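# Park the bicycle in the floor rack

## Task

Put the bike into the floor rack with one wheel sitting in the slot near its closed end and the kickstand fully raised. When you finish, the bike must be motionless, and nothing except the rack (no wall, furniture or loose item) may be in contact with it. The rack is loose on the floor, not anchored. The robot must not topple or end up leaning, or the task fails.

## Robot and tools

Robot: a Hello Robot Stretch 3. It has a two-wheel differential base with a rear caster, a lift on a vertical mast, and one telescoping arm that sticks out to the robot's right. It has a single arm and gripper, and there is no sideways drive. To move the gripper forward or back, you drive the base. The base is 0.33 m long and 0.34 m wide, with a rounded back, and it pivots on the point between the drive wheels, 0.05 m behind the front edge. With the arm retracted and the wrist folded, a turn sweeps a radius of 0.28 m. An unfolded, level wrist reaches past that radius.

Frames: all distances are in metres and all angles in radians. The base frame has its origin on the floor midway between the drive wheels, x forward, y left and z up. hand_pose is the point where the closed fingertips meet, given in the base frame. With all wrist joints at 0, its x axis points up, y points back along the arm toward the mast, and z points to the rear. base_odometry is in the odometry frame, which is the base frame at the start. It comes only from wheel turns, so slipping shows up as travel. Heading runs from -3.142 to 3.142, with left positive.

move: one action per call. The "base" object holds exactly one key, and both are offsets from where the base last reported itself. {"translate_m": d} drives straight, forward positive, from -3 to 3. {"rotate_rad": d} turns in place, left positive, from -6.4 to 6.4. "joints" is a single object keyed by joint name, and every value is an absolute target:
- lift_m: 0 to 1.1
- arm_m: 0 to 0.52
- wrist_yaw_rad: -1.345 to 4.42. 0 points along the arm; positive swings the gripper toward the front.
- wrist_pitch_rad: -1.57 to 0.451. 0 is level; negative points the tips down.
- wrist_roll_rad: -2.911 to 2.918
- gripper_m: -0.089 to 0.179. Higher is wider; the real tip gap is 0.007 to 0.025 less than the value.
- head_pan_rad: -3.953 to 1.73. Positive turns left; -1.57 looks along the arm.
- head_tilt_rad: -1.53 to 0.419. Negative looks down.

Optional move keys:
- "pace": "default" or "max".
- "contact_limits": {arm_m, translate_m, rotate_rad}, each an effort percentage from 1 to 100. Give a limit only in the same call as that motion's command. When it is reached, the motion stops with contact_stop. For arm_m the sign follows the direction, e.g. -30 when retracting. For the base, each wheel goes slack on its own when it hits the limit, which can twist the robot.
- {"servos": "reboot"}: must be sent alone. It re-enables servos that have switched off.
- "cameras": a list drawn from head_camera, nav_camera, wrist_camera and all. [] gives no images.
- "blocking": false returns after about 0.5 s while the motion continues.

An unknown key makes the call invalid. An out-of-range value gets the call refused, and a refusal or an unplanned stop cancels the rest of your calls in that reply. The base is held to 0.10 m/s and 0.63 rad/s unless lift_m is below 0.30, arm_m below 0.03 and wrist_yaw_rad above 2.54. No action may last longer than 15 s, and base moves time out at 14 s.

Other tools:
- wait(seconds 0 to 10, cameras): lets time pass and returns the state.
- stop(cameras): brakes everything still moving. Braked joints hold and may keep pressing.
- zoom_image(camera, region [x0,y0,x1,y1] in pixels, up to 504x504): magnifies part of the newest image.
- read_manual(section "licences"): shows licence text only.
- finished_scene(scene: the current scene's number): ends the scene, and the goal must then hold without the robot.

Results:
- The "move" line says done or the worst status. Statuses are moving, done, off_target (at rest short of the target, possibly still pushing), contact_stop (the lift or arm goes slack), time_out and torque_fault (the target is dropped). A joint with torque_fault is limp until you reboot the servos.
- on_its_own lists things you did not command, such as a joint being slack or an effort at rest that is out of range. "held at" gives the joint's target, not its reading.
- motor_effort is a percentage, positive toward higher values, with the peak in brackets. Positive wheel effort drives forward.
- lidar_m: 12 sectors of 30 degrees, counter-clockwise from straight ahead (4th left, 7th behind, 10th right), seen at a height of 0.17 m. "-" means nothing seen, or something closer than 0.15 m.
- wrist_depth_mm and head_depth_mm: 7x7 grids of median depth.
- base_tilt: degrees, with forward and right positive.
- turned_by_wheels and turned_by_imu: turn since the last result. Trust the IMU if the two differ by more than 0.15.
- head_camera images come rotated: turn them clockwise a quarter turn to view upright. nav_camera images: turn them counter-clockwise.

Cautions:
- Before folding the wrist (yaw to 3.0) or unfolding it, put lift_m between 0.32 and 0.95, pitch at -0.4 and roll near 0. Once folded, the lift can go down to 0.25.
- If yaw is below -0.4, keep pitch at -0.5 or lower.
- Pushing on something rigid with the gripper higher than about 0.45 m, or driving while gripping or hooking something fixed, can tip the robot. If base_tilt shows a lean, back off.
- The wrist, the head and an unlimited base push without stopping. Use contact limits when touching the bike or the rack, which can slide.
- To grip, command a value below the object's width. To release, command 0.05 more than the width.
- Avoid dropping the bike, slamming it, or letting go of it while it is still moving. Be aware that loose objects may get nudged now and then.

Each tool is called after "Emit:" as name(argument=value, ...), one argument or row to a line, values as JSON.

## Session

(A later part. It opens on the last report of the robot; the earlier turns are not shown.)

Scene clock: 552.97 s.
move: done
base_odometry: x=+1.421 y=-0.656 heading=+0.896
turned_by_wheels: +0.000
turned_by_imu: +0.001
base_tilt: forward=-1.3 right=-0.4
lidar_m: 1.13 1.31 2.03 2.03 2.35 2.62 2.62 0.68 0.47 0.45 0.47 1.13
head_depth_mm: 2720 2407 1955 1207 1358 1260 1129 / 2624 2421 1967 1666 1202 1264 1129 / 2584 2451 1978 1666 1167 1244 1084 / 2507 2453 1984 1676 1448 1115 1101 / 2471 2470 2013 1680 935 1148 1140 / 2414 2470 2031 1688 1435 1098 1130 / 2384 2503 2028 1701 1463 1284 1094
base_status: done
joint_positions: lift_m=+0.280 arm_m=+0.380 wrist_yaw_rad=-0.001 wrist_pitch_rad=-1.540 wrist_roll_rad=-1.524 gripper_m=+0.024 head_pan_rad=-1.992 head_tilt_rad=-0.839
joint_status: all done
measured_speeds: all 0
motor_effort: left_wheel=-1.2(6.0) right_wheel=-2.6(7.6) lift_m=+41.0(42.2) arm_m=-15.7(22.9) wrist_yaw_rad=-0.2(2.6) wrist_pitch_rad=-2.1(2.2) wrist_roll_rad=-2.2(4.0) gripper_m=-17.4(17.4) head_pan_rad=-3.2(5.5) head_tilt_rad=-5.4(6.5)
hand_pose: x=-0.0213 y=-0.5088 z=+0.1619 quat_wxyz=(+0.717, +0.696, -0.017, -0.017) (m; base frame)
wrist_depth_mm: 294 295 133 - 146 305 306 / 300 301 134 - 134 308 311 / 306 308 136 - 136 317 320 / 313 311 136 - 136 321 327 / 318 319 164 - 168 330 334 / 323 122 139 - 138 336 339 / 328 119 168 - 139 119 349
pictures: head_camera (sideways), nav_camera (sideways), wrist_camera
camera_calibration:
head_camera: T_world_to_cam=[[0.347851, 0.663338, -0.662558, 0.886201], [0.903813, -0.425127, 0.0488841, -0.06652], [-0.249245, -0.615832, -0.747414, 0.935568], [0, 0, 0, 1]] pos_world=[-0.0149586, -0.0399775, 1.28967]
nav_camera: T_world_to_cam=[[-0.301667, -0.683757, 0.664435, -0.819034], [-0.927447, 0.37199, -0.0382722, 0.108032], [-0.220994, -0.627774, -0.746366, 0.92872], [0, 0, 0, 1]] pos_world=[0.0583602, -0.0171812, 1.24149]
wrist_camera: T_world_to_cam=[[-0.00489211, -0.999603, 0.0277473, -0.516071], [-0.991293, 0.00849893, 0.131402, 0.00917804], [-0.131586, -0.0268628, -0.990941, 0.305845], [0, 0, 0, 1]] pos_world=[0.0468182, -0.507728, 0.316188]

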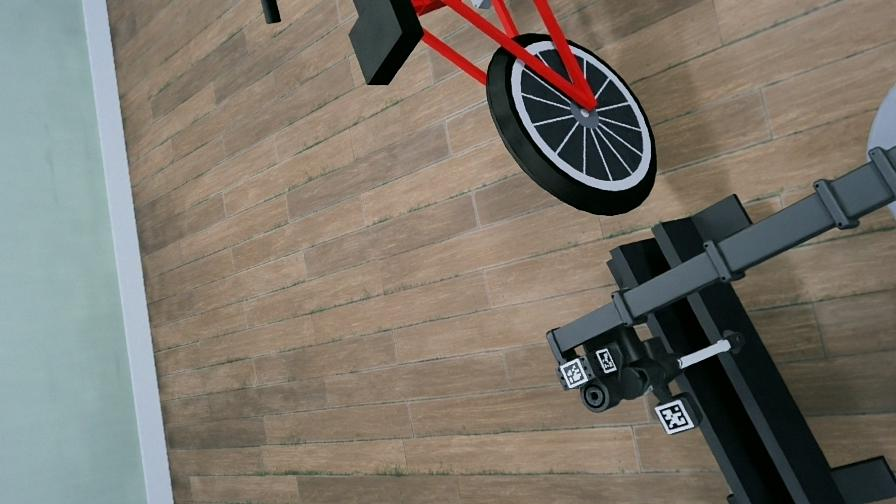

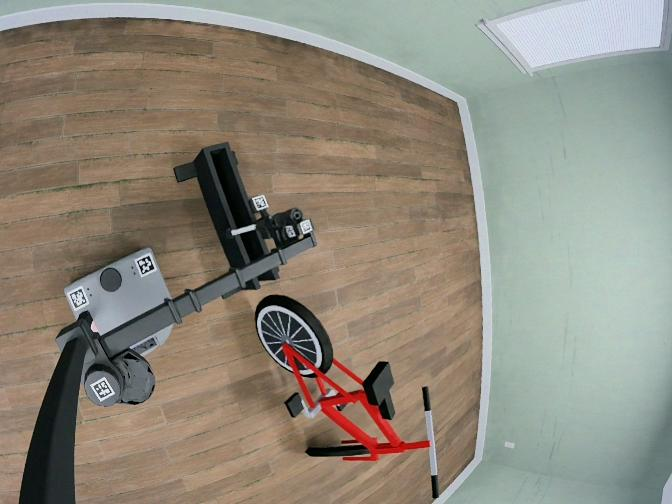

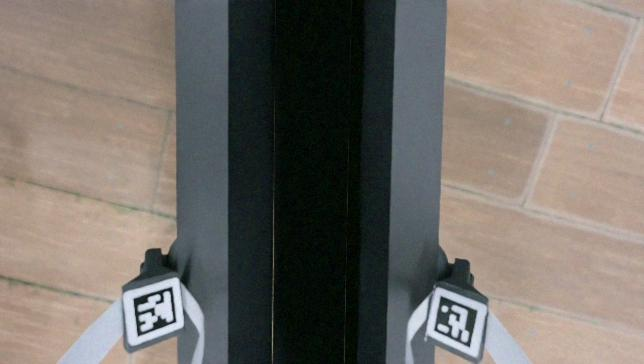

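Emit:
move(
  joints={"lift_m": 0.255},
  cameras=[],
)

Emit:
move(
  base={"translate_m": -0.13},
  contact_limits={"translate_m": 22},
)

Emit:
zoom_image(
  camera="head_camera",
  region=[496, 50, 896, 450],
)

Scene clock: 567.43 s.
move: done
base_odometry: x=+1.421 y=-0.656 heading=+0.896
turned_by_wheels: +0.000
turned_by_imu: +0.000
base_tilt: forward=-1.3 right=-0.4
lidar_m: 1.13 1.31 2.02 2.02 2.34 2.62 2.62 0.68 0.58 2.29 1.31 1.13
head_depth_mm: 2704 2396 1959 1205 1357 1262 1125 / 2624 2413 1965 1670 1196 1268 1132 / 2560 2446 1982 1676 1170 1248 1112 / 2515 2464 1998 1673 1445 1192 1103 / 2468 2476 2016 1686 1423 1157 1140 / 2435 2497 2008 1693 1457 1123 1125 / 2371 2493 2021 1707 1464 1287 1098
base_status: not commanded
joint_positions: lift_m=+0.255 arm_m=+0.380 wrist_yaw_rad=-0.001 wrist_pitch_rad=-1.540 wrist_roll_rad=-1.525 gripper_m=+0.024 head_pan_rad=-1.992 head_tilt_rad=-0.839
joint_status: all done
measured_speeds: all 0
motor_effort: left_wheel=-1.2(1.5) right_wheel=-1.8(2.5) lift_m=+22.7(37.5) arm_m=-14.2(15.5) wrist_yaw_rad=+0.8(2.2) wrist_pitch_rad=-1.8(2.1) wrist_roll_rad=-1.8(2.3) gripper_m=-16.5(17.2) head_pan_rad=-3.3(4.2) head_tilt_rad=-5.5(5.5)
hand_pose: x=-0.0213 y=-0.5087 z=+0.1369 quat_wxyz=(+0.717, +0.696, -0.016, -0.017) (m; base frame)
wrist_depth_mm: 271 272 157 - 146 281 284 / 277 276 135 - 128 286 288 / 282 284 161 - 130 292 294 / 287 287 137 - 133 298 301 / 293 294 139 - 136 305 307 / 301 122 139 - 138 312 312 / 302 116 168 - 141 119 322
pictures: none
No camera images: "cameras" was empty.

Scene clock: 569.83 s.
move: contact_stop
base_odometry: x=+1.342 y=-0.754 heading=+0.925
turned_by_wheels: +0.029
turned_by_imu: +0.029
base_tilt: forward=-1.3 right=-0.5
lidar_m: 1.25 1.47 2.06 2.06 2.42 2.50 2.51 0.66 0.52 2.41 1.43 1.25
head_depth_mm: 2614 2420 1909 1109 1353 1257 1127 / 2555 2420 1968 1562 1183 1261 1127 / 2536 2459 1981 1673 1125 1233 1119 / 2460 2445 1989 1679 1423 1148 1104 / 2422 2471 2003 1673 1421 1150 1142 / 2405 2499 2008 1699 1462 1122 1131 / 2349 2495 2031 1708 1469 1287 1105
base_status: translate_m contact_stop (by the wheels' count: -0.1253 of -0.1300)
joint_positions: lift_m=+0.255 arm_m=+0.380 wrist_yaw_rad=-0.008 wrist_pitch_rad=-1.548 wrist_roll_rad=-1.518 gripper_m=+0.024 head_pan_rad=-1.992 head_tilt_rad=-0.840
joint_status: not commanded
measured_speeds: all 0
on_its_own: a drive wheel is slack since a contact_stop
motor_effort: left_wheel=-4.8(10.7) right_wheel=-0.4(24.1) lift_m=+28.3(28.5) arm_m=-14.9(16.0) wrist_yaw_rad=+7.2(8.0) wrist_pitch_rad=-0.1(2.0) wrist_roll_rad=-4.2(4.6) gripper_m=-17.5(17.6) head_pan_rad=-3.5(4.2) head_tilt_rad=-5.5(5.6)
contact_limits: translate_m 22 (maximum 100)
hand_pose: x=-0.0212 y=-0.5067 z=+0.1370 quat_wxyz=(+0.714, +0.699, -0.021, -0.022) (m; base frame)
wrist_depth_mm: 272 273 127 - 156 279 282 / 278 278 128 - 128 284 287 / 284 284 155 - 130 291 291 / 289 289 133 - 133 298 299 / 295 296 138 - 136 303 306 / 302 122 167 - 138 308 312 / 304 118 145 - 141 119 316
pictures: head_camera (sideways), nav_camera (sideways), wrist_camera
camera_calibration:
head_camera: T_world_to_cam=[[0.348445, 0.663542, -0.662041, 0.885524], [0.903538, -0.425712, 0.0488712, -0.0665015], [-0.249411, -0.615208, -0.747873, 0.936165], [0, 0, 0, 1]] pos_world=[-0.0149797, -0.0399568, 1.28964]
nav_camera: T_world_to_cam=[[-0.302274, -0.68399, 0.663918, -0.818357], [-0.927208, 0.372583, -0.0382995, 0.108066], [-0.221168, -0.627167, -0.746824, 0.929316], [0, 0, 0, 1]] pos_world=[0.0583668, -0.0171751, 1.2415]
wrist_camera: T_world_to_cam=[[-0.0174334, -0.999649, 0.0199446, -0.512597], [-0.991141, 0.019905, 0.131318, 0.0183387], [-0.131668, -0.0174786, -0.99114, 0.286044], [0, 0, 0, 1]] pos_world=[0.0469028, -0.507782, 0.291325]

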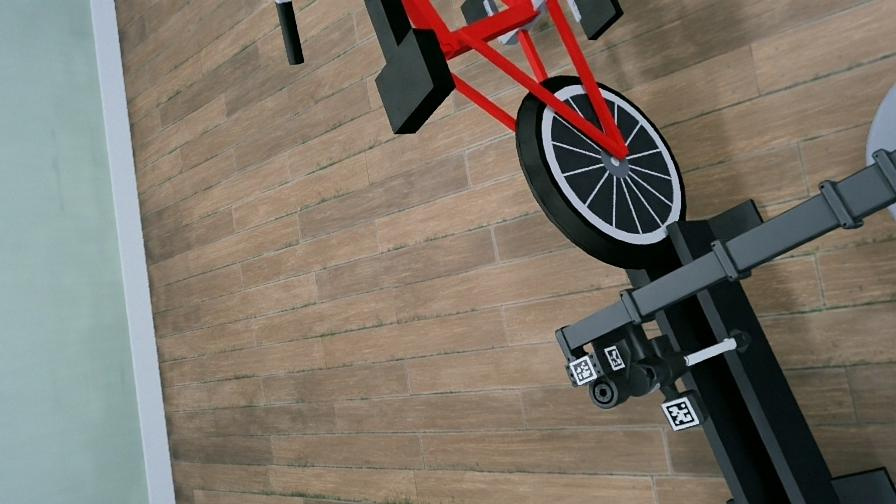

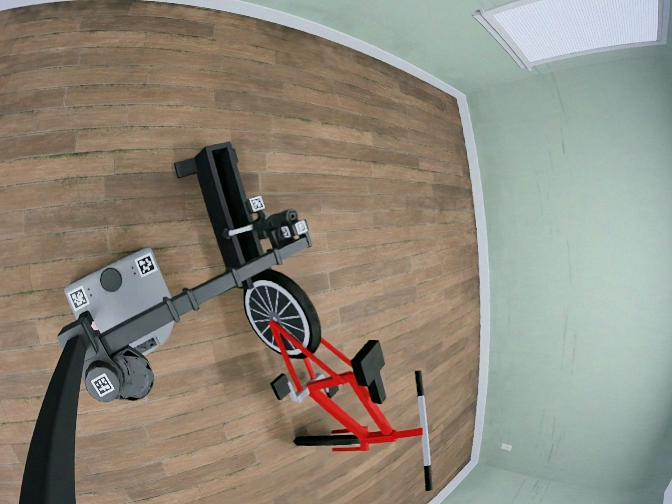

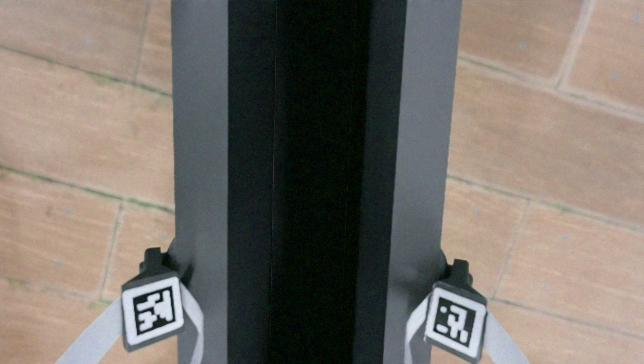

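Scaled by 1.260 from the camera's 896x504 image, which has a finer 1280x720 frame.

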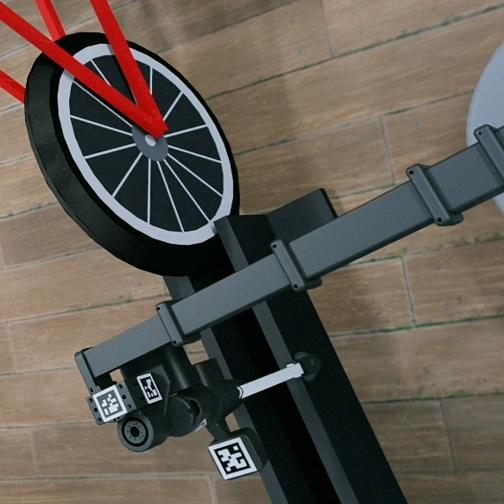

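Emit:
move(
  joints={"lift_m": 0.238},
  cameras=[],
)

Emit:
move(
  joints={"gripper_m": 0.17},
  cameras=[],
)

Emit:
move(
  joints={"lift_m": 0.6},
)

Scene clock: 578.20 s.
move: contact_stop
base_odometry: x=+1.342 y=-0.754 heading=+0.925
turned_by_wheels: +0.000
turned_by_imu: +0.000
base_tilt: forward=-1.3 right=-0.5
lidar_m: 1.25 1.48 2.06 2.06 2.42 2.50 2.50 0.66 0.52 2.41 1.43 1.25
head_depth_mm: 2609 2419 1922 1107 1345 1262 1127 / 2568 2431 1983 1555 1183 1265 1132 / 2549 2436 1992 1683 1125 1237 1118 / 2496 2450 1985 1678 1425 1150 1107 / 2448 2473 2016 1694 1425 1144 1140 / 2390 2479 2011 1695 1455 1125 1130 / 2360 2520 2037 1695 1466 1288 1110
base_status: not commanded
joint_positions: lift_m=+0.249 arm_m=+0.380 wrist_yaw_rad=-0.008 wrist_pitch_rad=-1.556 wrist_roll_rad=-1.518 gripper_m=+0.024 head_pan_rad=-1.992 head_tilt_rad=-0.840
joint_status: lift_m contact_stop (moved -0.006 of -0.017)
measured_speeds: translate_m=+0.000 rotate_rad=+0.000 lift_m=+0.003 arm_m=+0.000 wrist_yaw_rad=+0.000 wrist_pitch_rad=+0.000 wrist_roll_rad=+0.000 head_pan_rad=+0.000 head_tilt_rad=+0.000
on_its_own: a drive wheel is slack since a contact_stop; lift_m is slack since a contact_stop (your +0.238 is given up)
motor_effort: left_wheel=-1.1(4.9) right_wheel=+0.0(0.4) lift_m=+21.5(34.9) arm_m=-13.2(14.4) wrist_yaw_rad=+7.2(7.6) wrist_pitch_rad=+1.2(2.0) wrist_roll_rad=-4.2(4.5) gripper_m=-16.7(17.5) head_pan_rad=-3.2(3.6) head_tilt_rad=-3.9(5.3)
contact_limits: translate_m 22 (maximum 100)
hand_pose: x=-0.0212 y=-0.5048 z=+0.1307 quat_wxyz=(+0.712, +0.702, -0.021, -0.022) (m; base frame)
wrist_depth_mm: 270 270 127 - 157 274 277 / 274 274 128 - 125 281 282 / 279 280 154 - 127 287 288 / 285 285 133 - 131 293 293 / 290 290 136 - 133 299 299 / 298 122 164 - 135 304 305 / 302 119 144 - 137 120 313
pictures: none
No camera images: "cameras" was empty.

not run: a stop that you did not command came earlier in this reply.

not run: a stop that you did not command came earlier in this reply.

Emit:
move(
  joints={"gripper_m": 0.17},
  cameras=[],
)

Emit:
move(
  joints={"lift_m": 0.7},
  cameras=["wrist_camera", "head_camera"],
)

Emit:
move(
  base={"translate_m": -0.38},
  joints={"head_pan_rad": -1.75},
)

Scene clock: 585.97 s.
move: done
base_odometry: x=+1.342 y=-0.754 heading=+0.925
turned_by_wheels: +0.000
turned_by_imu: +0.000
base_tilt: forward=-1.3 right=-0.4
lidar_m: 1.25 1.48 2.06 2.06 2.43 2.50 2.50 0.66 0.52 2.41 1.43 1.25
head_depth_mm: 2627 2402 1917 1106 1355 1261 1126 / 2562 2432 1959 1549 1178 1263 1130 / 2505 2449 1976 1676 1129 1242 1114 / 2467 2464 1989 1682 1418 1149 1104 / 2439 2467 2007 1681 1418 1122 1138 / 2387 2486 1998 1692 1461 1123 1131 / 2345 2506 2013 1698 1471 1284 1107
base_status: not commanded
joint_positions: lift_m=+0.249 arm_m=+0.380 wrist_yaw_rad=-0.003 wrist_pitch_rad=-1.549 wrist_roll_rad=-1.524 gripper_m=+0.170 head_pan_rad=-1.992 head_tilt_rad=-0.840
joint_status: all done
measured_speeds: all 0
on_its_own: a drive wheel is slack since a contact_stop; lift_m is slack since a contact_stop (your +0.238 is given up)
motor_effort: left_wheel=-0.4(1.2) right_wheel=-0.3(0.4) lift_m=+26.2(27.2) arm_m=-0.4(6.4) wrist_yaw_rad=+2.6(7.5) wrist_pitch_rad=-0.1(1.4) wrist_roll_rad=-2.3(4.4) gripper_m=+0.2(82.4) head_pan_rad=-3.4(3.7) head_tilt_rad=-4.5(5.2)
contact_limits: translate_m 22 (maximum 100)
hand_pose: x=-0.0213 y=-0.5065 z=+0.1309 quat_wxyz=(+0.714, +0.699, -0.017, -0.018) (m; base frame)
wrist_depth_mm: 269 268 125 - 160 275 275 / 273 272 128 - 124 280 279 / 279 280 156 - 126 285 288 / 284 286 134 - 130 291 292 / 288 287 140 - 132 298 299 / 118 297 142 - 135 139 305 / 114 302 146 197 138 118 312
pictures: none
No camera images: "cameras" was empty.

Scene clock: 590.90 s.
move: done
base_odometry: x=+1.342 y=-0.754 heading=+0.925
turned_by_wheels: +0.000
turned_by_imu: +0.000
base_tilt: forward=-1.3 right=-0.5
lidar_m: 1.25 1.47 2.06 2.06 2.43 2.50 2.51 0.66 0.52 2.40 1.43 1.25
head_depth_mm: 2629 2402 1916 1106 1361 1258 321 / 2600 2419 1971 1559 1186 1240 321 / 2533 2443 1978 1669 1101 364 1099 / 2479 2434 1985 1680 420 1188 1136 / 2439 2492 2001 494 1420 1181 1142 / 2399 2476 604 652 1433 1184 1132 / 2362 2508 584 634 1439 1291 1106
base_status: not commanded
joint_positions: lift_m=+0.700 arm_m=+0.380 wrist_yaw_rad=-0.003 wrist_pitch_rad=-1.549 wrist_roll_rad=-1.524 gripper_m=+0.170 head_pan_rad=-1.992 head_tilt_rad=-0.840
joint_status: all done
measured_speeds: all 0
on_its_own: a drive wheel is slack since a contact_stop
motor_effort: left_wheel=-0.8(1.3) right_wheel=-0.2(0.4) lift_m=+35.8(40.1) arm_m=+11.5(12.5) wrist_yaw_rad=+2.2(3.8) wrist_pitch_rad=-0.4(0.5) wrist_roll_rad=-2.2(2.4) gripper_m=+0.9(1.2) head_pan_rad=-3.4(3.8) head_tilt_rad=-4.7(5.4)
contact_limits: translate_m 22 (maximum 100)
hand_pose: x=-0.0213 y=-0.5066 z=+0.5820 quat_wxyz=(+0.714, +0.699, -0.017, -0.018) (m; base frame)
wrist_depth_mm: 685 688 689 554 707 702 702 / 696 700 713 580 715 718 718 / 710 711 714 602 734 737 723 / 578 650 735 656 743 732 748 / 588 650 754 602 764 760 769 / 119 755 768 612 778 136 795 / 114 768 780 488 798 118 795
pictures: head_camera (sideways), wrist_camera
camera_calibration:
head_camera: T_world_to_cam=[[0.34845, 0.663556, -0.662025, 0.885503], [0.903538, -0.425713, 0.0488708, -0.0665009], [-0.249404, -0.615193, -0.747887, 0.936184], [0, 0, 0, 1]] pos_world=[-0.0149795, -0.0399566, 1.28963]
wrist_camera: T_world_to_cam=[[-0.00626083, -0.99979, 0.0195241, -0.520946], [-0.991283, 0.00877472, 0.131459, -0.0459107], [-0.131603, -0.0185309, -0.991129, 0.726568], [0, 0, 0, 1]] pos_world=[0.0468462, -0.50697, 0.736329]

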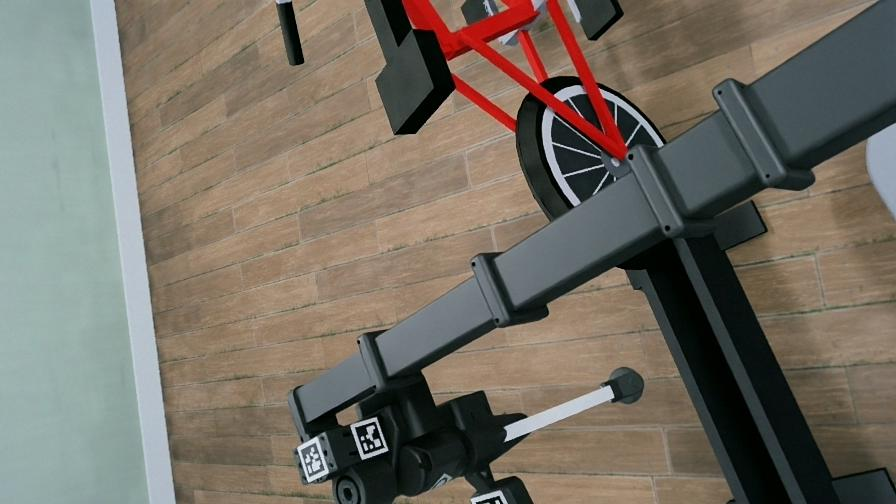

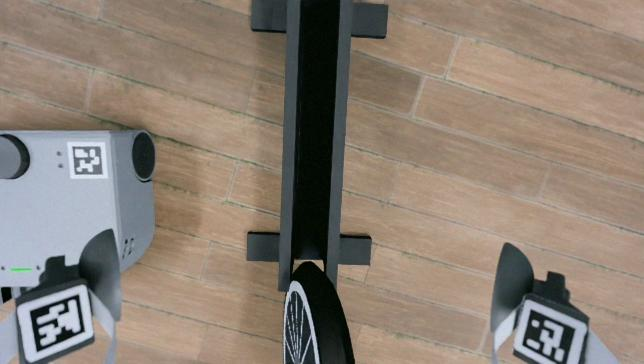

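Scene clock: 595.80 s.
move: done
base_odometry: x=+1.114 y=-1.057 heading=+0.925
turned_by_wheels: +0.000
turned_by_imu: +0.000
base_tilt: forward=-1.3 right=-0.5
lidar_m: 1.61 1.90 2.16 2.17 2.41 2.14 2.14 0.66 0.48 0.47 0.49 1.61
head_depth_mm: 2325 2411 1966 1645 1355 1236 316 / 2342 2428 1959 1659 979 359 352 / 2328 2444 1983 489 434 1213 1137 / 2337 2459 607 988 1419 1138 1137 / 2393 2470 603 665 1428 1103 1146 / 2379 2481 2023 1622 1459 1089 1146 / 2390 2510 2024 1703 1466 1216 1131
base_status: done
joint_positions: lift_m=+0.700 arm_m=+0.380 wrist_yaw_rad=-0.003 wrist_pitch_rad=-1.549 wrist_roll_rad=-1.524 gripper_m=+0.170 head_pan_rad=-1.758 head_tilt_rad=-0.840
joint_status: all done
measured_speeds: all 0
motor_effort: left_wheel=-2.0(7.9) right_wheel=-1.0(5.6) lift_m=+35.2(36.6) arm_m=+16.4(17.2) wrist_yaw_rad=+2.2(4.1) wrist_pitch_rad=-0.5(0.5) wrist_roll_rad=-1.9(2.5) gripper_m=+0.2(1.4) head_pan_rad=+4.3(7.2) head_tilt_rad=-4.6(5.5)
hand_pose: x=-0.0213 y=-0.5066 z=+0.5820 quat_wxyz=(+0.714, +0.699, -0.017, -0.018) (m; base frame)
wrist_depth_mm: 689 691 695 682 701 700 708 / 706 703 705 409 716 725 719 / 706 710 716 405 727 732 734 / 569 651 724 402 729 744 752 / 578 650 763 447 758 763 772 / 118 766 761 578 776 137 777 / 114 770 788 573 392 118 804
pictures: head_camera (sideways), nav_camera (sideways), wrist_camera
camera_calibration:
head_camera: T_world_to_cam=[[0.184899, 0.726316, -0.662025, 0.886501], [0.977678, -0.204344, 0.0488708, -0.0669532], [-0.0997852, -0.656284, -0.747887, 0.935271], [0, 0, 0, 1]] pos_world=[-0.00512854, -0.0437584, 1.28963]
nav_camera: T_world_to_cam=[[-0.135243, -0.735488, 0.663902, -0.819355], [-0.988369, 0.147171, -0.0383004, 0.10844], [-0.0695379, -0.661361, -0.746838, 0.92841], [0, 0, 0, 1]] pos_world=[0.0609262, -0.00457191, 1.2415]
wrist_camera: T_world_to_cam=[[-0.00625697, -0.99979, 0.0195241, -0.520955], [-0.991283, 0.00877089, 0.131459, -0.0459132], [-0.131603, -0.0185314, -0.991129, 0.726571], [0, 0, 0, 1]] pos_world=[0.0468462, -0.506979, 0.736333]

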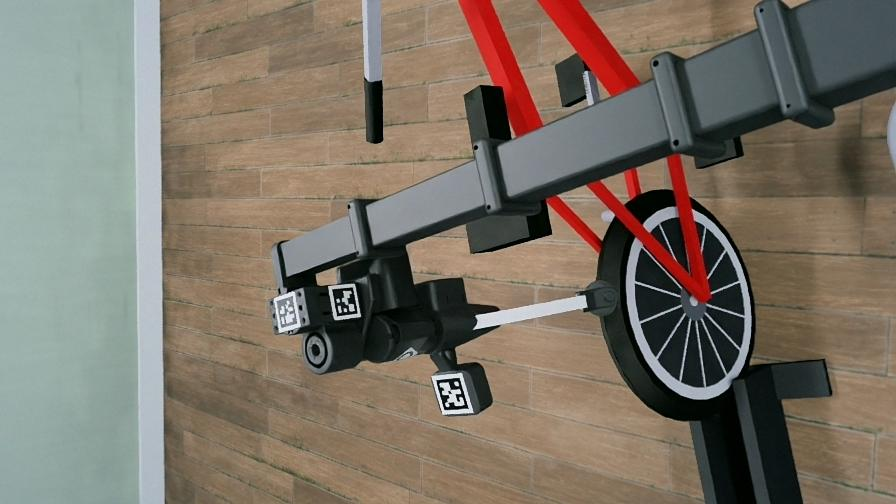

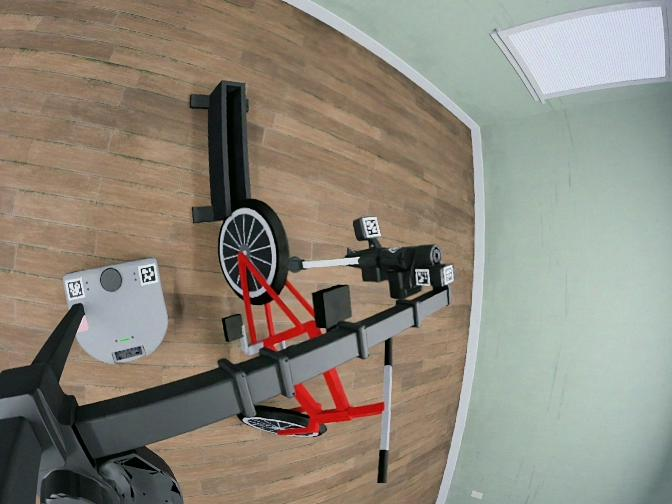

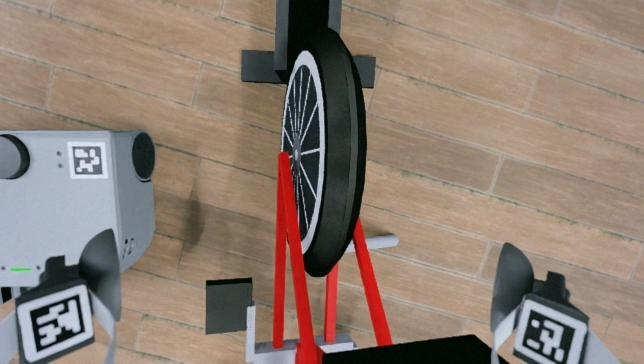

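Emit:
move(
  base={"translate_m": -0.25},
  joints={"lift_m": 0.85, "arm_m": 0.42},
)

Scene clock: 607.87 s.
move: done
base_odometry: x=+0.963 y=-1.257 heading=+0.925
turned_by_wheels: +0.000
turned_by_imu: +0.000
base_tilt: forward=-1.4 right=-0.5
lidar_m: 1.85 2.18 2.23 2.24 2.15 1.90 1.90 2.23 0.47 0.47 0.48 1.85
head_depth_mm: 2251 2404 1952 1647 - - 1111 / 2247 2424 1865 290 1354 1246 1130 / 2290 2355 340 1561 1205 1263 1132 / 2248 435 1945 1642 1190 1092 1136 / 2180 522 598 1646 951 1142 1123 / 2253 529 1859 1698 919 1049 1145 / 2319 2480 1975 1705 1466 1021 1130
base_status: done
joint_positions: lift_m=+0.850 arm_m=+0.420 wrist_yaw_rad=-0.003 wrist_pitch_rad=-1.548 wrist_roll_rad=-1.524 gripper_m=+0.170 head_pan_rad=-1.758 head_tilt_rad=-0.840
joint_status: all done
measured_speeds: all 0
motor_effort: left_wheel=-1.8(8.2) right_wheel=-1.2(6.0) lift_m=+35.7(45.2) arm_m=+14.9(23.3) wrist_yaw_rad=+3.3(4.0) wrist_pitch_rad=-0.3(0.6) wrist_roll_rad=-1.9(2.4) gripper_m=-0.3(1.5) head_pan_rad=+3.7(5.1) head_tilt_rad=-4.3(5.3)
hand_pose: x=-0.0213 y=-0.5467 z=+0.7320 quat_wxyz=(+0.715, +0.699, -0.017, -0.017) (m; base frame)
wrist_depth_mm: 821 821 832 511 841 855 847 / 827 847 843 338 859 858 855 / 844 840 845 350 873 890 895 / 723 721 875 668 901 887 899 / 734 738 903 640 898 896 903 / 118 926 937 628 936 137 943 / 114 937 935 939 948 118 951
pictures: head_camera (sideways), nav_camera (sideways), wrist_camera
camera_calibration:
head_camera: T_world_to_cam=[[0.184885, 0.72632, -0.662025, 0.886501], [0.977682, -0.204325, 0.0488708, -0.0669532], [-0.0997725, -0.656285, -0.747887, 0.935271], [0, 0, 0, 1]] pos_world=[-0.0051277, -0.0437586, 1.28963]
nav_camera: T_world_to_cam=[[-0.135229, -0.735491, 0.663902, -0.819355], [-0.988372, 0.147152, -0.0383004, 0.10844], [-0.0695251, -0.661362, -0.746838, 0.92841], [0, 0, 0, 1]] pos_world=[0.0609263, -0.00457084, 1.2415]
wrist_camera: T_world_to_cam=[[-0.00578789, -0.999786, 0.0198385, -0.564176], [-0.991286, 0.00834726, 0.131463, -0.0655181], [-0.1316, -0.0189047, -0.991123, 0.874283], [0, 0, 0, 1]] pos_world=[0.0468436, -0.546981, 0.886327]

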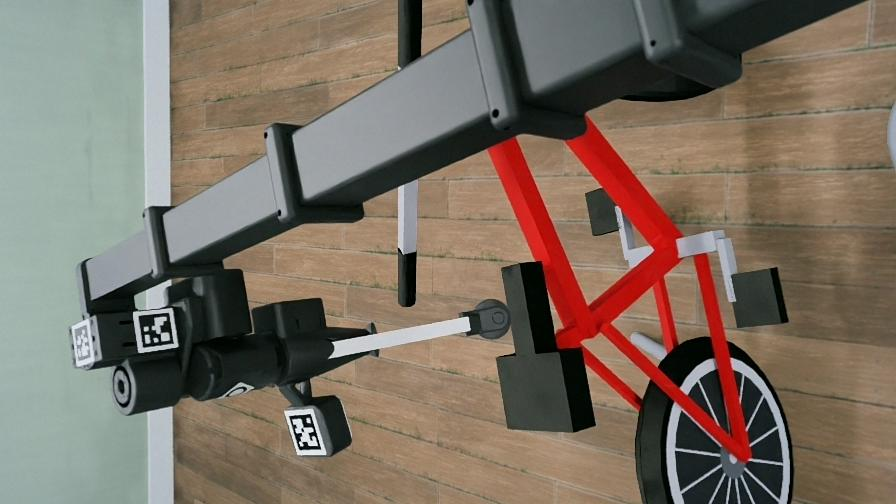

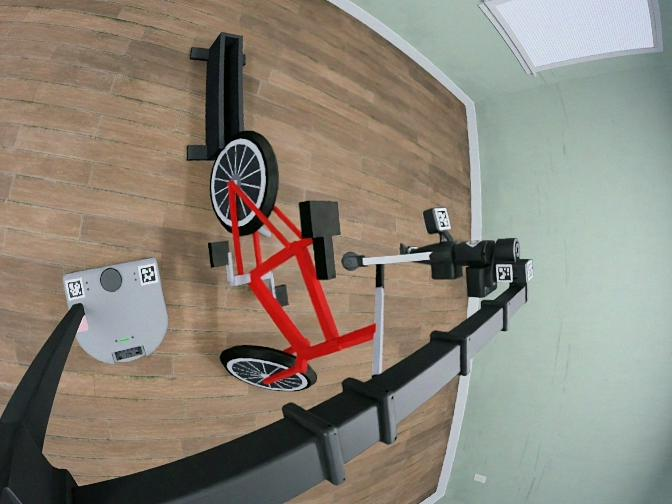

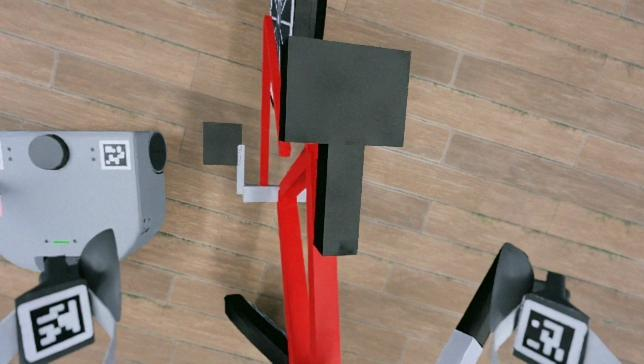

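Emit:
move(
  joints={"arm_m": 0.447, "lift_m": 0.72},
  cameras=["wrist_camera"],
)

Scene clock: 617.47 s.
move: done
base_odometry: x=+0.963 y=-1.257 heading=+0.925
turned_by_wheels: +0.000
turned_by_imu: +0.000
base_tilt: forward=-1.4 right=-0.4
lidar_m: 1.86 2.18 2.24 2.24 2.15 1.90 1.90 2.23 0.47 0.47 0.48 1.85
head_depth_mm: 2252 2421 1950 1616 1122 355 298 / 2263 2405 1966 1586 393 344 1079 / 2278 2432 1980 450 430 1247 1136 / 2286 2450 573 1606 1196 1091 1136 / 2305 2487 636 1575 949 1138 1125 / 2311 2456 1956 1621 916 1052 1143 / 2308 2490 2026 1701 1467 1024 1133
base_status: not commanded
joint_positions: lift_m=+0.720 arm_m=+0.447 wrist_yaw_rad=-0.003 wrist_pitch_rad=-1.548 wrist_roll_rad=-1.525 gripper_m=+0.170 head_pan_rad=-1.758 head_tilt_rad=-0.840
joint_status: all done
measured_speeds: all 0
motor_effort: left_wheel=-1.9(2.3) right_wheel=-1.1(1.4) lift_m=+17.8(35.4) arm_m=+15.4(22.2) wrist_yaw_rad=+3.0(3.3) wrist_pitch_rad=-0.3(0.6) wrist_roll_rad=-1.9(2.4) gripper_m=+0.2(1.0) head_pan_rad=+4.2(4.7) head_tilt_rad=-4.7(5.6)
hand_pose: x=-0.0213 y=-0.5737 z=+0.6020 quat_wxyz=(+0.715, +0.699, -0.017, -0.017) (m; base frame)
wrist_depth_mm: 695 702 202 212 228 723 727 / 711 719 207 219 237 734 745 / 720 731 212 223 241 747 755 / 596 725 537 229 766 772 769 / 597 764 758 236 781 780 777 / 119 781 794 243 785 137 803 / 114 808 598 814 815 118 113
pictures: wrist_camera
camera_calibration:
wrist_camera: T_world_to_cam=[[-0.00565659, -0.999786, 0.0199047, -0.588646], [-0.991287, 0.00822582, 0.131464, -0.048273], [-0.1316, -0.0189876, -0.991121, 0.744872], [0, 0, 0, 1]] pos_world=[0.0468429, -0.573979, 0.756321]

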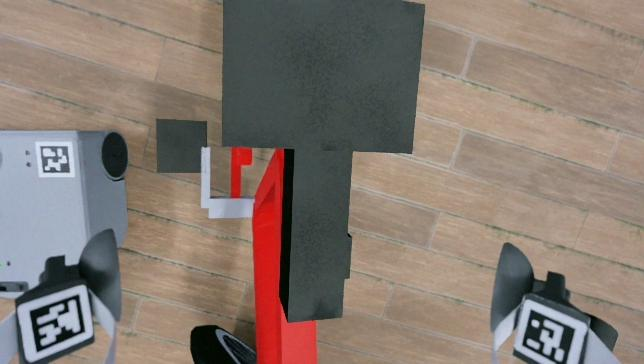

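Emit:
move(
  base={"translate_m": 0.108},
  joints={"arm_m": 0.454, "gripper_m": 0.179, "lift_m": 0.70},
  cameras=["wrist_camera"],
)

Scene clock: 630.77 s.
move: done
base_odometry: x=+1.028 y=-1.171 heading=+0.925
turned_by_wheels: +0.000
turned_by_imu: +0.000
base_tilt: forward=-1.3 right=-0.5
lidar_m: 1.76 2.06 2.21 2.21 2.26 2.00 2.00 0.55 0.55 0.46 0.49 1.75
head_depth_mm: 2280 2384 1964 1550 1065 1070 316 / 2285 2425 1974 1592 434 363 351 / 2307 2439 1991 470 435 1104 1134 / 2320 2459 590 1639 984 1161 1137 / 2327 2454 655 934 1042 1076 1144 / 2356 2503 1954 1615 1459 1052 1143 / 2352 2507 2031 1705 1463 1045 1134
base_status: done
joint_positions: lift_m=+0.700 arm_m=+0.454 wrist_yaw_rad=-0.003 wrist_pitch_rad=-1.548 wrist_roll_rad=-1.525 gripper_m=+0.179 head_pan_rad=-1.758 head_tilt_rad=-0.840
joint_status: all done
measured_speeds: all 0
motor_effort: left_wheel=+1.0(5.7) right_wheel=+2.8(6.8) lift_m=+19.8(22.0) arm_m=+13.7(20.4) wrist_yaw_rad=+2.1(4.4) wrist_pitch_rad=-0.5(0.7) wrist_roll_rad=-1.8(2.3) gripper_m=+0.1(49.3) head_pan_rad=+3.3(4.9) head_tilt_rad=-4.8(5.1)
hand_pose: x=-0.0213 y=-0.5808 z=+0.5820 quat_wxyz=(+0.715, +0.699, -0.017, -0.017) (m; base frame)
wrist_depth_mm: 682 690 680 692 689 698 708 / 703 698 693 706 714 709 713 / 704 714 710 723 737 729 741 / 568 723 197 210 729 742 749 / 581 698 200 213 752 771 770 / 117 750 205 219 767 136 793 / 116 784 773 224 793 119 114
pictures: wrist_camera
camera_calibration:
wrist_camera: T_world_to_cam=[[-0.00565349, -0.999783, 0.0200303, -0.595352], [-0.991287, 0.00823927, 0.131464, -0.045577], [-0.1316, -0.0191125, -0.991119, 0.724836], [0, 0, 0, 1]] pos_world=[0.0468428, -0.580994, 0.736316]

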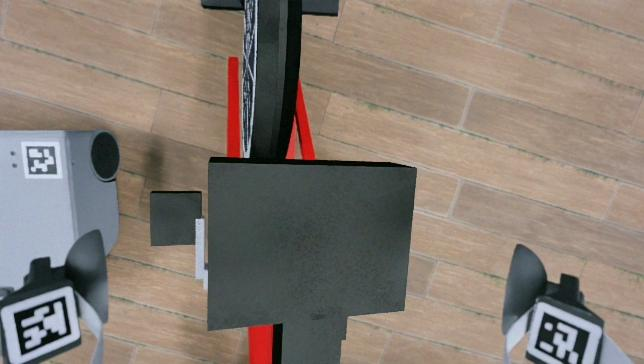

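Emit:
move(
  joints={"lift_m": 0.628},
  cameras=["wrist_camera"],
)

Emit:
move(
  joints={"gripper_m": 0.07},
  cameras=["wrist_camera"],
)

Scene clock: 636.57 s.
move: done
base_odometry: x=+1.028 y=-1.171 heading=+0.925
turned_by_wheels: +0.000
turned_by_imu: +0.000
base_tilt: forward=-1.3 right=-0.4
lidar_m: 1.75 2.06 2.20 2.21 2.26 2.00 2.00 0.54 0.55 0.46 0.49 1.75
head_depth_mm: 2258 2419 1962 1552 1064 1219 386 / 2271 2400 1976 1602 1355 429 390 / 2293 2421 1983 1598 501 1050 1136 / 2308 2456 1881 922 983 1155 1137 / 2323 2488 706 777 1022 1075 1140 / 2333 2476 2013 1655 1461 1053 1146 / 2347 2497 2024 1710 1463 1046 1126
base_status: not commanded
joint_positions: lift_m=+0.628 arm_m=+0.454 wrist_yaw_rad=-0.003 wrist_pitch_rad=-1.548 wrist_roll_rad=-1.525 gripper_m=+0.179 head_pan_rad=-1.758 head_tilt_rad=-0.840
joint_status: all done
measured_speeds: all 0
motor_effort: left_wheel=+1.7(1.7) right_wheel=+2.8(3.0) lift_m=+16.5(24.0) arm_m=+7.6(10.2) wrist_yaw_rad=+2.9(4.0) wrist_pitch_rad=-0.4(0.5) wrist_roll_rad=-1.9(2.3) gripper_m=-0.3(1.4) head_pan_rad=+3.9(4.7) head_tilt_rad=-4.9(5.3)
hand_pose: x=-0.0213 y=-0.5808 z=+0.5100 quat_wxyz=(+0.715, +0.699, -0.017, -0.017) (m; base frame)
wrist_depth_mm: 613 621 621 619 629 635 631 / 632 632 398 634 648 643 652 / 609 646 347 654 660 657 670 / 552 652 129 138 153 683 675 / 512 122 127 137 149 681 693 / 117 125 131 141 154 137 710 / 116 127 134 147 158 119 113
pictures: wrist_camera
camera_calibration:
wrist_camera: T_world_to_cam=[[-0.00565355, -0.999783, 0.0200304, -0.59391], [-0.991287, 0.00823934, 0.131464, -0.036113], [-0.1316, -0.0191126, -0.991119, 0.653486], [0, 0, 0, 1]] pos_world=[0.0468428, -0.580994, 0.664326]

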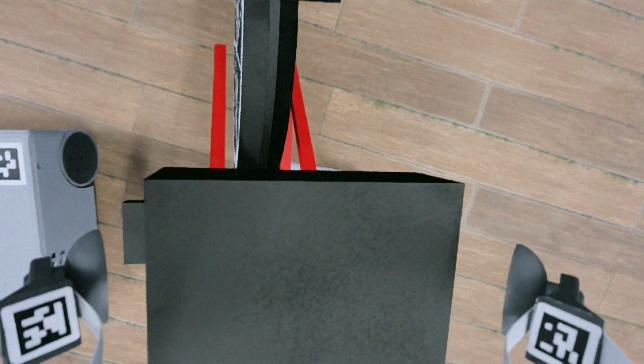

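Scene clock: 638.20 s.
move: done
base_odometry: x=+1.028 y=-1.171 heading=+0.925
turned_by_wheels: +0.000
turned_by_imu: +0.000
base_tilt: forward=-1.4 right=-0.5
lidar_m: 1.75 2.06 2.20 2.21 2.27 2.00 2.01 0.54 0.55 0.46 0.49 1.74
head_depth_mm: 2282 2408 1953 1551 1061 1218 386 / 2281 2425 1962 1592 1352 429 390 / 2298 2418 1981 1598 502 1048 1132 / 2311 2447 1893 923 988 1158 1139 / 2323 2458 706 774 1030 1080 1142 / 2322 2510 2019 1660 1462 1056 1148 / 2347 2500 2025 1701 1465 1043 1128
base_status: not commanded
joint_positions: lift_m=+0.628 arm_m=+0.454 wrist_yaw_rad=-0.002 wrist_pitch_rad=-1.556 wrist_roll_rad=-1.525 gripper_m=+0.071 head_pan_rad=-1.758 head_tilt_rad=-0.840
joint_status: all done
measured_speeds: all 0
motor_effort: left_wheel=+0.8(1.5) right_wheel=+2.8(3.0) lift_m=+17.0(17.6) arm_m=+6.5(8.6) wrist_yaw_rad=+2.4(3.6) wrist_pitch_rad=+1.1(1.3) wrist_roll_rad=-2.3(2.3) gripper_m=-19.5(93.4) head_pan_rad=+3.5(4.9) head_tilt_rad=-4.1(5.2)
hand_pose: x=-0.0213 y=-0.5787 z=+0.5101 quat_wxyz=(+0.712, +0.702, -0.017, -0.017) (m; base frame)
wrist_depth_mm: 624 622 629 629 630 634 635 / 635 632 446 641 647 643 649 / 602 652 646 637 653 654 659 / 539 635 129 138 152 671 671 / 519 124 127 137 148 690 687 / 524 122 131 141 151 695 702 / 106 118 134 147 155 117 722
pictures: wrist_camera
camera_calibration:
wrist_camera: T_world_to_cam=[[-0.00563234, -0.999911, 0.012077, -0.587887], [-0.99129, 0.00717211, 0.131505, -0.0367838], [-0.13158, -0.0112311, -0.991242, 0.658298], [0, 0, 0, 1]] pos_world=[0.0468443, -0.580178, 0.66447]

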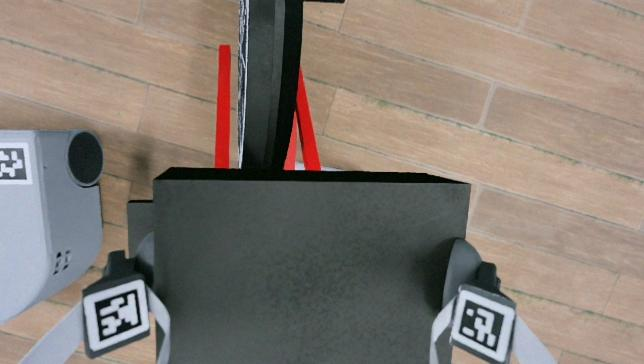

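Emit:
move(
  joints={"gripper_m": 0.04},
  cameras=[],
)

Emit:
move(
  joints={"arm_m": 0.38, "head_pan_rad": -2.0},
)

Scene clock: 641.30 s.
move: done
base_odometry: x=+1.028 y=-1.171 heading=+0.925
turned_by_wheels: +0.000
turned_by_imu: +0.000
base_tilt: forward=-1.4 right=-0.5
lidar_m: 1.75 2.06 2.20 2.21 2.26 2.00 2.00 0.54 0.55 0.46 0.49 1.75
head_depth_mm: 2277 2420 1956 1544 1065 1221 386 / 2298 2417 1967 1596 1359 428 390 / 2311 2440 1981 1590 502 1049 1130 / 2305 2453 1873 925 984 1157 1139 / 2323 2484 705 777 1041 1075 1137 / 2333 2475 2006 1670 1464 1055 1148 / 2343 2494 2025 1701 1464 1045 1130
base_status: not commanded
joint_positions: lift_m=+0.628 arm_m=+0.454 wrist_yaw_rad=-0.002 wrist_pitch_rad=-1.556 wrist_roll_rad=-1.525 gripper_m=+0.041 head_pan_rad=-1.758 head_tilt_rad=-0.840
joint_status: all done
measured_speeds: all 0
motor_effort: left_wheel=+0.7(1.6) right_wheel=+2.9(3.0) lift_m=+18.2(18.5) arm_m=+2.0(3.4) wrist_yaw_rad=+2.7(3.2) wrist_pitch_rad=+1.2(1.4) wrist_roll_rad=-1.9(2.3) gripper_m=-29.3(97.3) head_pan_rad=+4.4(4.6) head_tilt_rad=-4.4(5.4)
hand_pose: x=-0.0213 y=-0.5786 z=+0.5102 quat_wxyz=(+0.712, +0.702, -0.017, -0.017) (m; base frame)
wrist_depth_mm: 623 623 616 619 630 634 628 / 633 631 403 636 642 649 650 / 598 642 352 648 648 650 657 / 541 650 129 138 151 675 671 / 520 124 128 137 148 690 685 / 523 122 131 141 150 699 700 / 112 118 134 146 153 118 721
pictures: none
No camera images: "cameras" was empty.

Scene clock: 643.03 s.
move: done
base_odometry: x=+1.028 y=-1.171 heading=+0.925
turned_by_wheels: +0.000
turned_by_imu: +0.000
base_tilt: forward=-1.3 right=-0.5
lidar_m: 1.75 2.06 2.21 2.20 2.26 2.00 2.00 0.55 0.55 0.46 0.49 1.75
head_depth_mm: 2479 2400 1962 1657 1376 1255 1128 / 2426 2407 1976 1652 1117 1241 381 / 2384 2429 1995 984 1362 428 427 / 2349 2461 2006 1648 503 1033 1135 / 2301 2433 1999 608 948 1218 1144 / 2262 2443 2018 652 866 1040 1128 / 2210 2424 2034 648 1386 989 1097
base_status: not commanded
joint_positions: lift_m=+0.628 arm_m=+0.380 wrist_yaw_rad=-0.002 wrist_pitch_rad=-1.419 wrist_roll_rad=-1.525 gripper_m=+0.044 head_pan_rad=-1.992 head_tilt_rad=-0.840
joint_status: all done
measured_speeds: all 0
on_its_own: wrist_pitch_rad is at rest, and its effort (-24.1) is outside its rest range (-8 to +12)
motor_effort: left_wheel=+0.4(1.4) right_wheel=+0.8(2.9) lift_m=+3.0(18.4) arm_m=-19.0(24.1) wrist_yaw_rad=+1.1(3.2) wrist_pitch_rad=-24.1(24.4) wrist_roll_rad=-2.0(2.3) gripper_m=-16.4(29.6) head_pan_rad=-3.6(5.7) head_tilt_rad=-4.6(5.3)
hand_pose: x=-0.0214 y=-0.5400 z=+0.5098 quat_wxyz=(+0.758, +0.651, -0.018, -0.016) (m; base frame)
wrist_depth_mm: 572 592 439 644 665 695 728 / 573 604 398 646 676 699 740 / 581 610 340 665 693 715 755 / 588 617 359 133 150 735 782 / 581 414 144 129 146 171 795 / 616 642 134 131 145 176 816 / 627 647 127 139 149 118 823
pictures: head_camera (sideways), nav_camera (sideways), wrist_camera
camera_calibration:
head_camera: T_world_to_cam=[[0.348157, 0.663712, -0.662022, 0.885502], [0.903726, -0.425312, 0.0488708, -0.066502], [-0.24913, -0.615302, -0.747889, 0.936185], [0, 0, 0, 1]] pos_world=[-0.0149618, -0.0399659, 1.28963]
nav_camera: T_world_to_cam=[[-0.301977, -0.684139, 0.6639, -0.818335], [-0.927373, 0.372172, -0.0383005, 0.108068], [-0.220882, -0.627249, -0.74684, 0.929336], [0, 0, 0, 1]] pos_world=[0.058375, -0.0171506, 1.2415]
wrist_camera: T_world_to_cam=[[-0.00526596, -0.988864, 0.148727, -0.612858], [-0.99125, 0.0247784, 0.129651, -0.0266471], [-0.131893, -0.146742, -0.980342, 0.579632], [0, 0, 0, 1]] pos_world=[0.0468079, -0.520316, 0.66284]

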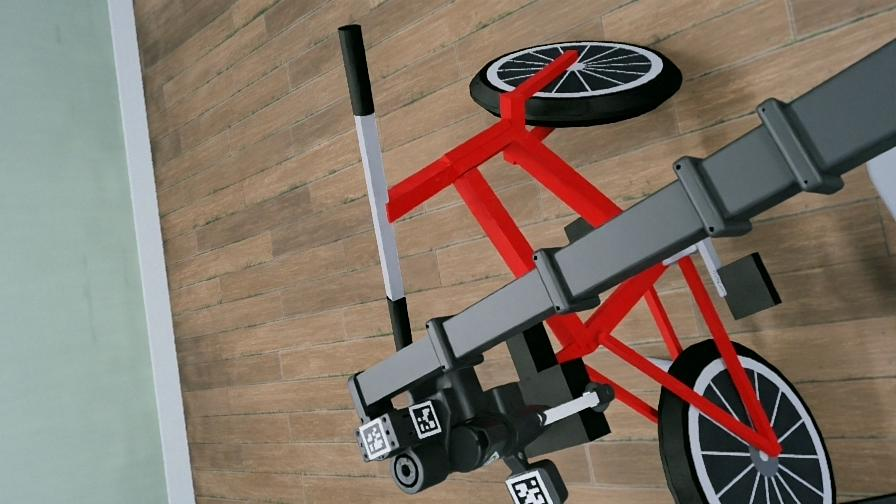

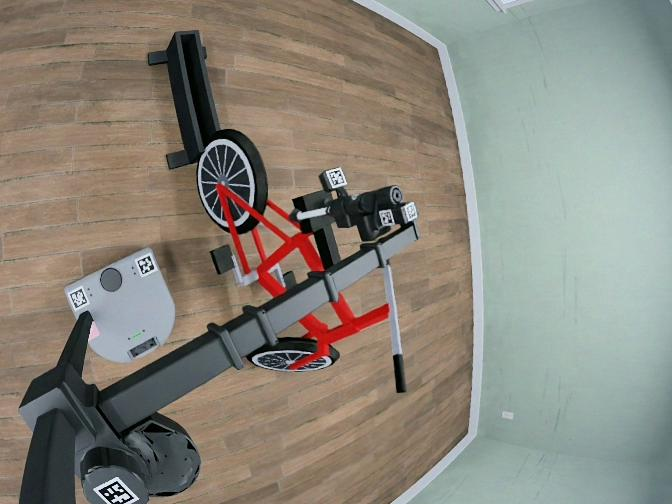

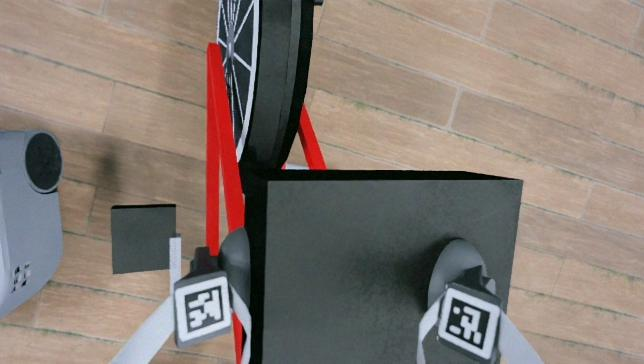

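Emit:
move(
  joints={"arm_m": 0.33},
)

Scene clock: 650.13 s.
move: done
base_odometry: x=+1.028 y=-1.171 heading=+0.925
turned_by_wheels: +0.000
turned_by_imu: +0.000
base_tilt: forward=-1.3 right=-0.4
lidar_m: 1.75 2.06 2.21 2.21 2.26 2.00 2.01 0.54 0.55 0.46 0.49 1.75
head_depth_mm: 2485 2393 1948 1653 1380 1260 1128 / 2425 2421 1977 1664 1119 1243 381 / 2375 2438 1975 984 1364 425 428 / 2347 2448 2002 1646 498 1010 1139 / 2304 2460 2010 608 947 1216 1143 / 2261 2419 2025 613 845 1039 1124 / 2204 2421 2023 1624 906 988 1099
base_status: not commanded
joint_positions: lift_m=+0.628 arm_m=+0.330 wrist_yaw_rad=-0.002 wrist_pitch_rad=-1.349 wrist_roll_rad=-1.527 gripper_m=+0.044 head_pan_rad=-1.992 head_tilt_rad=-0.840
joint_status: all done
measured_speeds: all 0
on_its_own: wrist_pitch_rad is at rest, and its effort (-36.9) is outside its rest range (-8 to +12)
motor_effort: left_wheel=+0.4(1.4) right_wheel=+0.7(1.0) lift_m=+15.0(15.0) arm_m=-23.0(26.1) wrist_yaw_rad=+1.1(2.6) wrist_pitch_rad=-36.9(37.1) wrist_roll_rad=-1.2(2.3) gripper_m=-16.7(17.3) head_pan_rad=-3.5(4.4) head_tilt_rad=-4.4(5.4)
hand_pose: x=-0.0214 y=-0.5078 z=+0.5114 quat_wxyz=(+0.780, +0.625, -0.017, -0.015) (m; base frame)
wrist_depth_mm: 554 572 597 651 684 731 793 / 557 583 429 326 701 756 800 / 568 587 432 671 708 756 826 / 573 608 481 152 146 178 836 / 583 416 641 142 141 170 869 / 603 622 129 152 141 176 884 / 616 110 440 143 143 118 907
pictures: head_camera (sideways), nav_camera (sideways), wrist_camera
camera_calibration:
head_camera: T_world_to_cam=[[0.348157, 0.663712, -0.662022, 0.885502], [0.903726, -0.425312, 0.0488708, -0.066502], [-0.24913, -0.615302, -0.747889, 0.936185], [0, 0, 0, 1]] pos_world=[-0.0149618, -0.0399659, 1.28963]
nav_camera: T_world_to_cam=[[-0.301977, -0.684139, 0.6639, -0.818335], [-0.927373, 0.372172, -0.0383005, 0.108068], [-0.220882, -0.627249, -0.74684, 0.929336], [0, 0, 0, 1]] pos_world=[0.058375, -0.0171506, 1.2415]
wrist_camera: T_world_to_cam=[[-0.0025973, -0.97618, 0.216944, -0.609625], [-0.991259, 0.0311297, 0.128206, -0.0237102], [-0.131906, -0.214715, -0.967728, 0.544978], [0, 0, 0, 1]] pos_world=[0.0467995, -0.477351, 0.662686]

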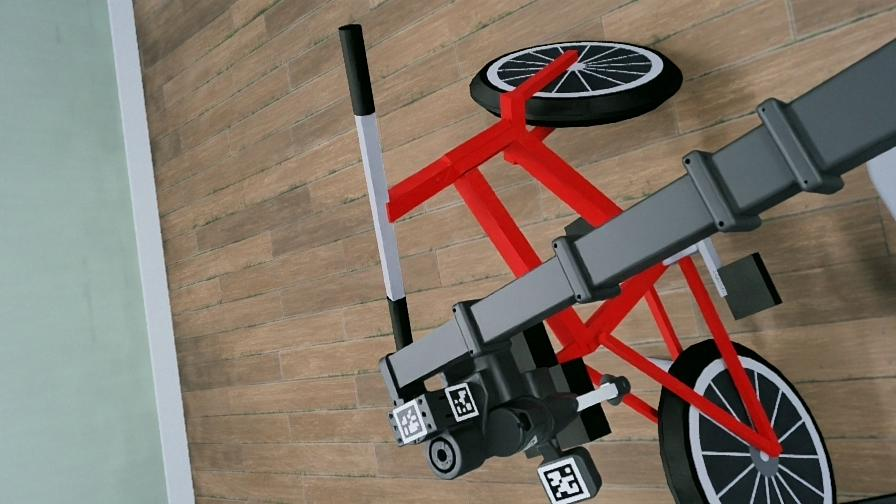

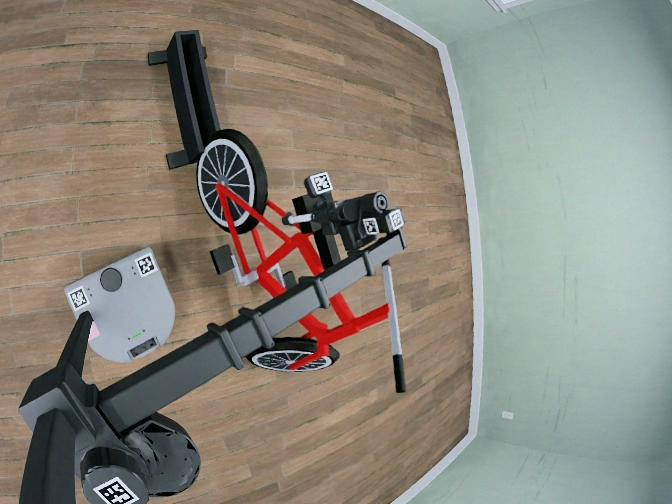

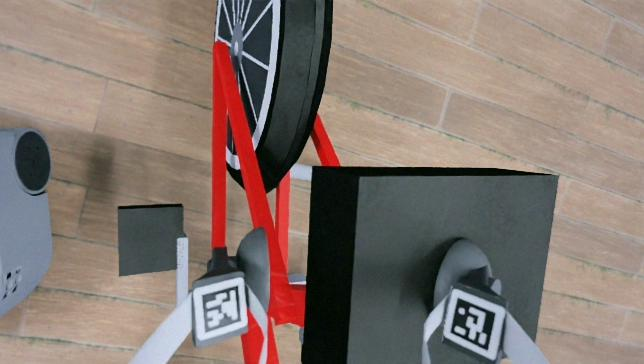

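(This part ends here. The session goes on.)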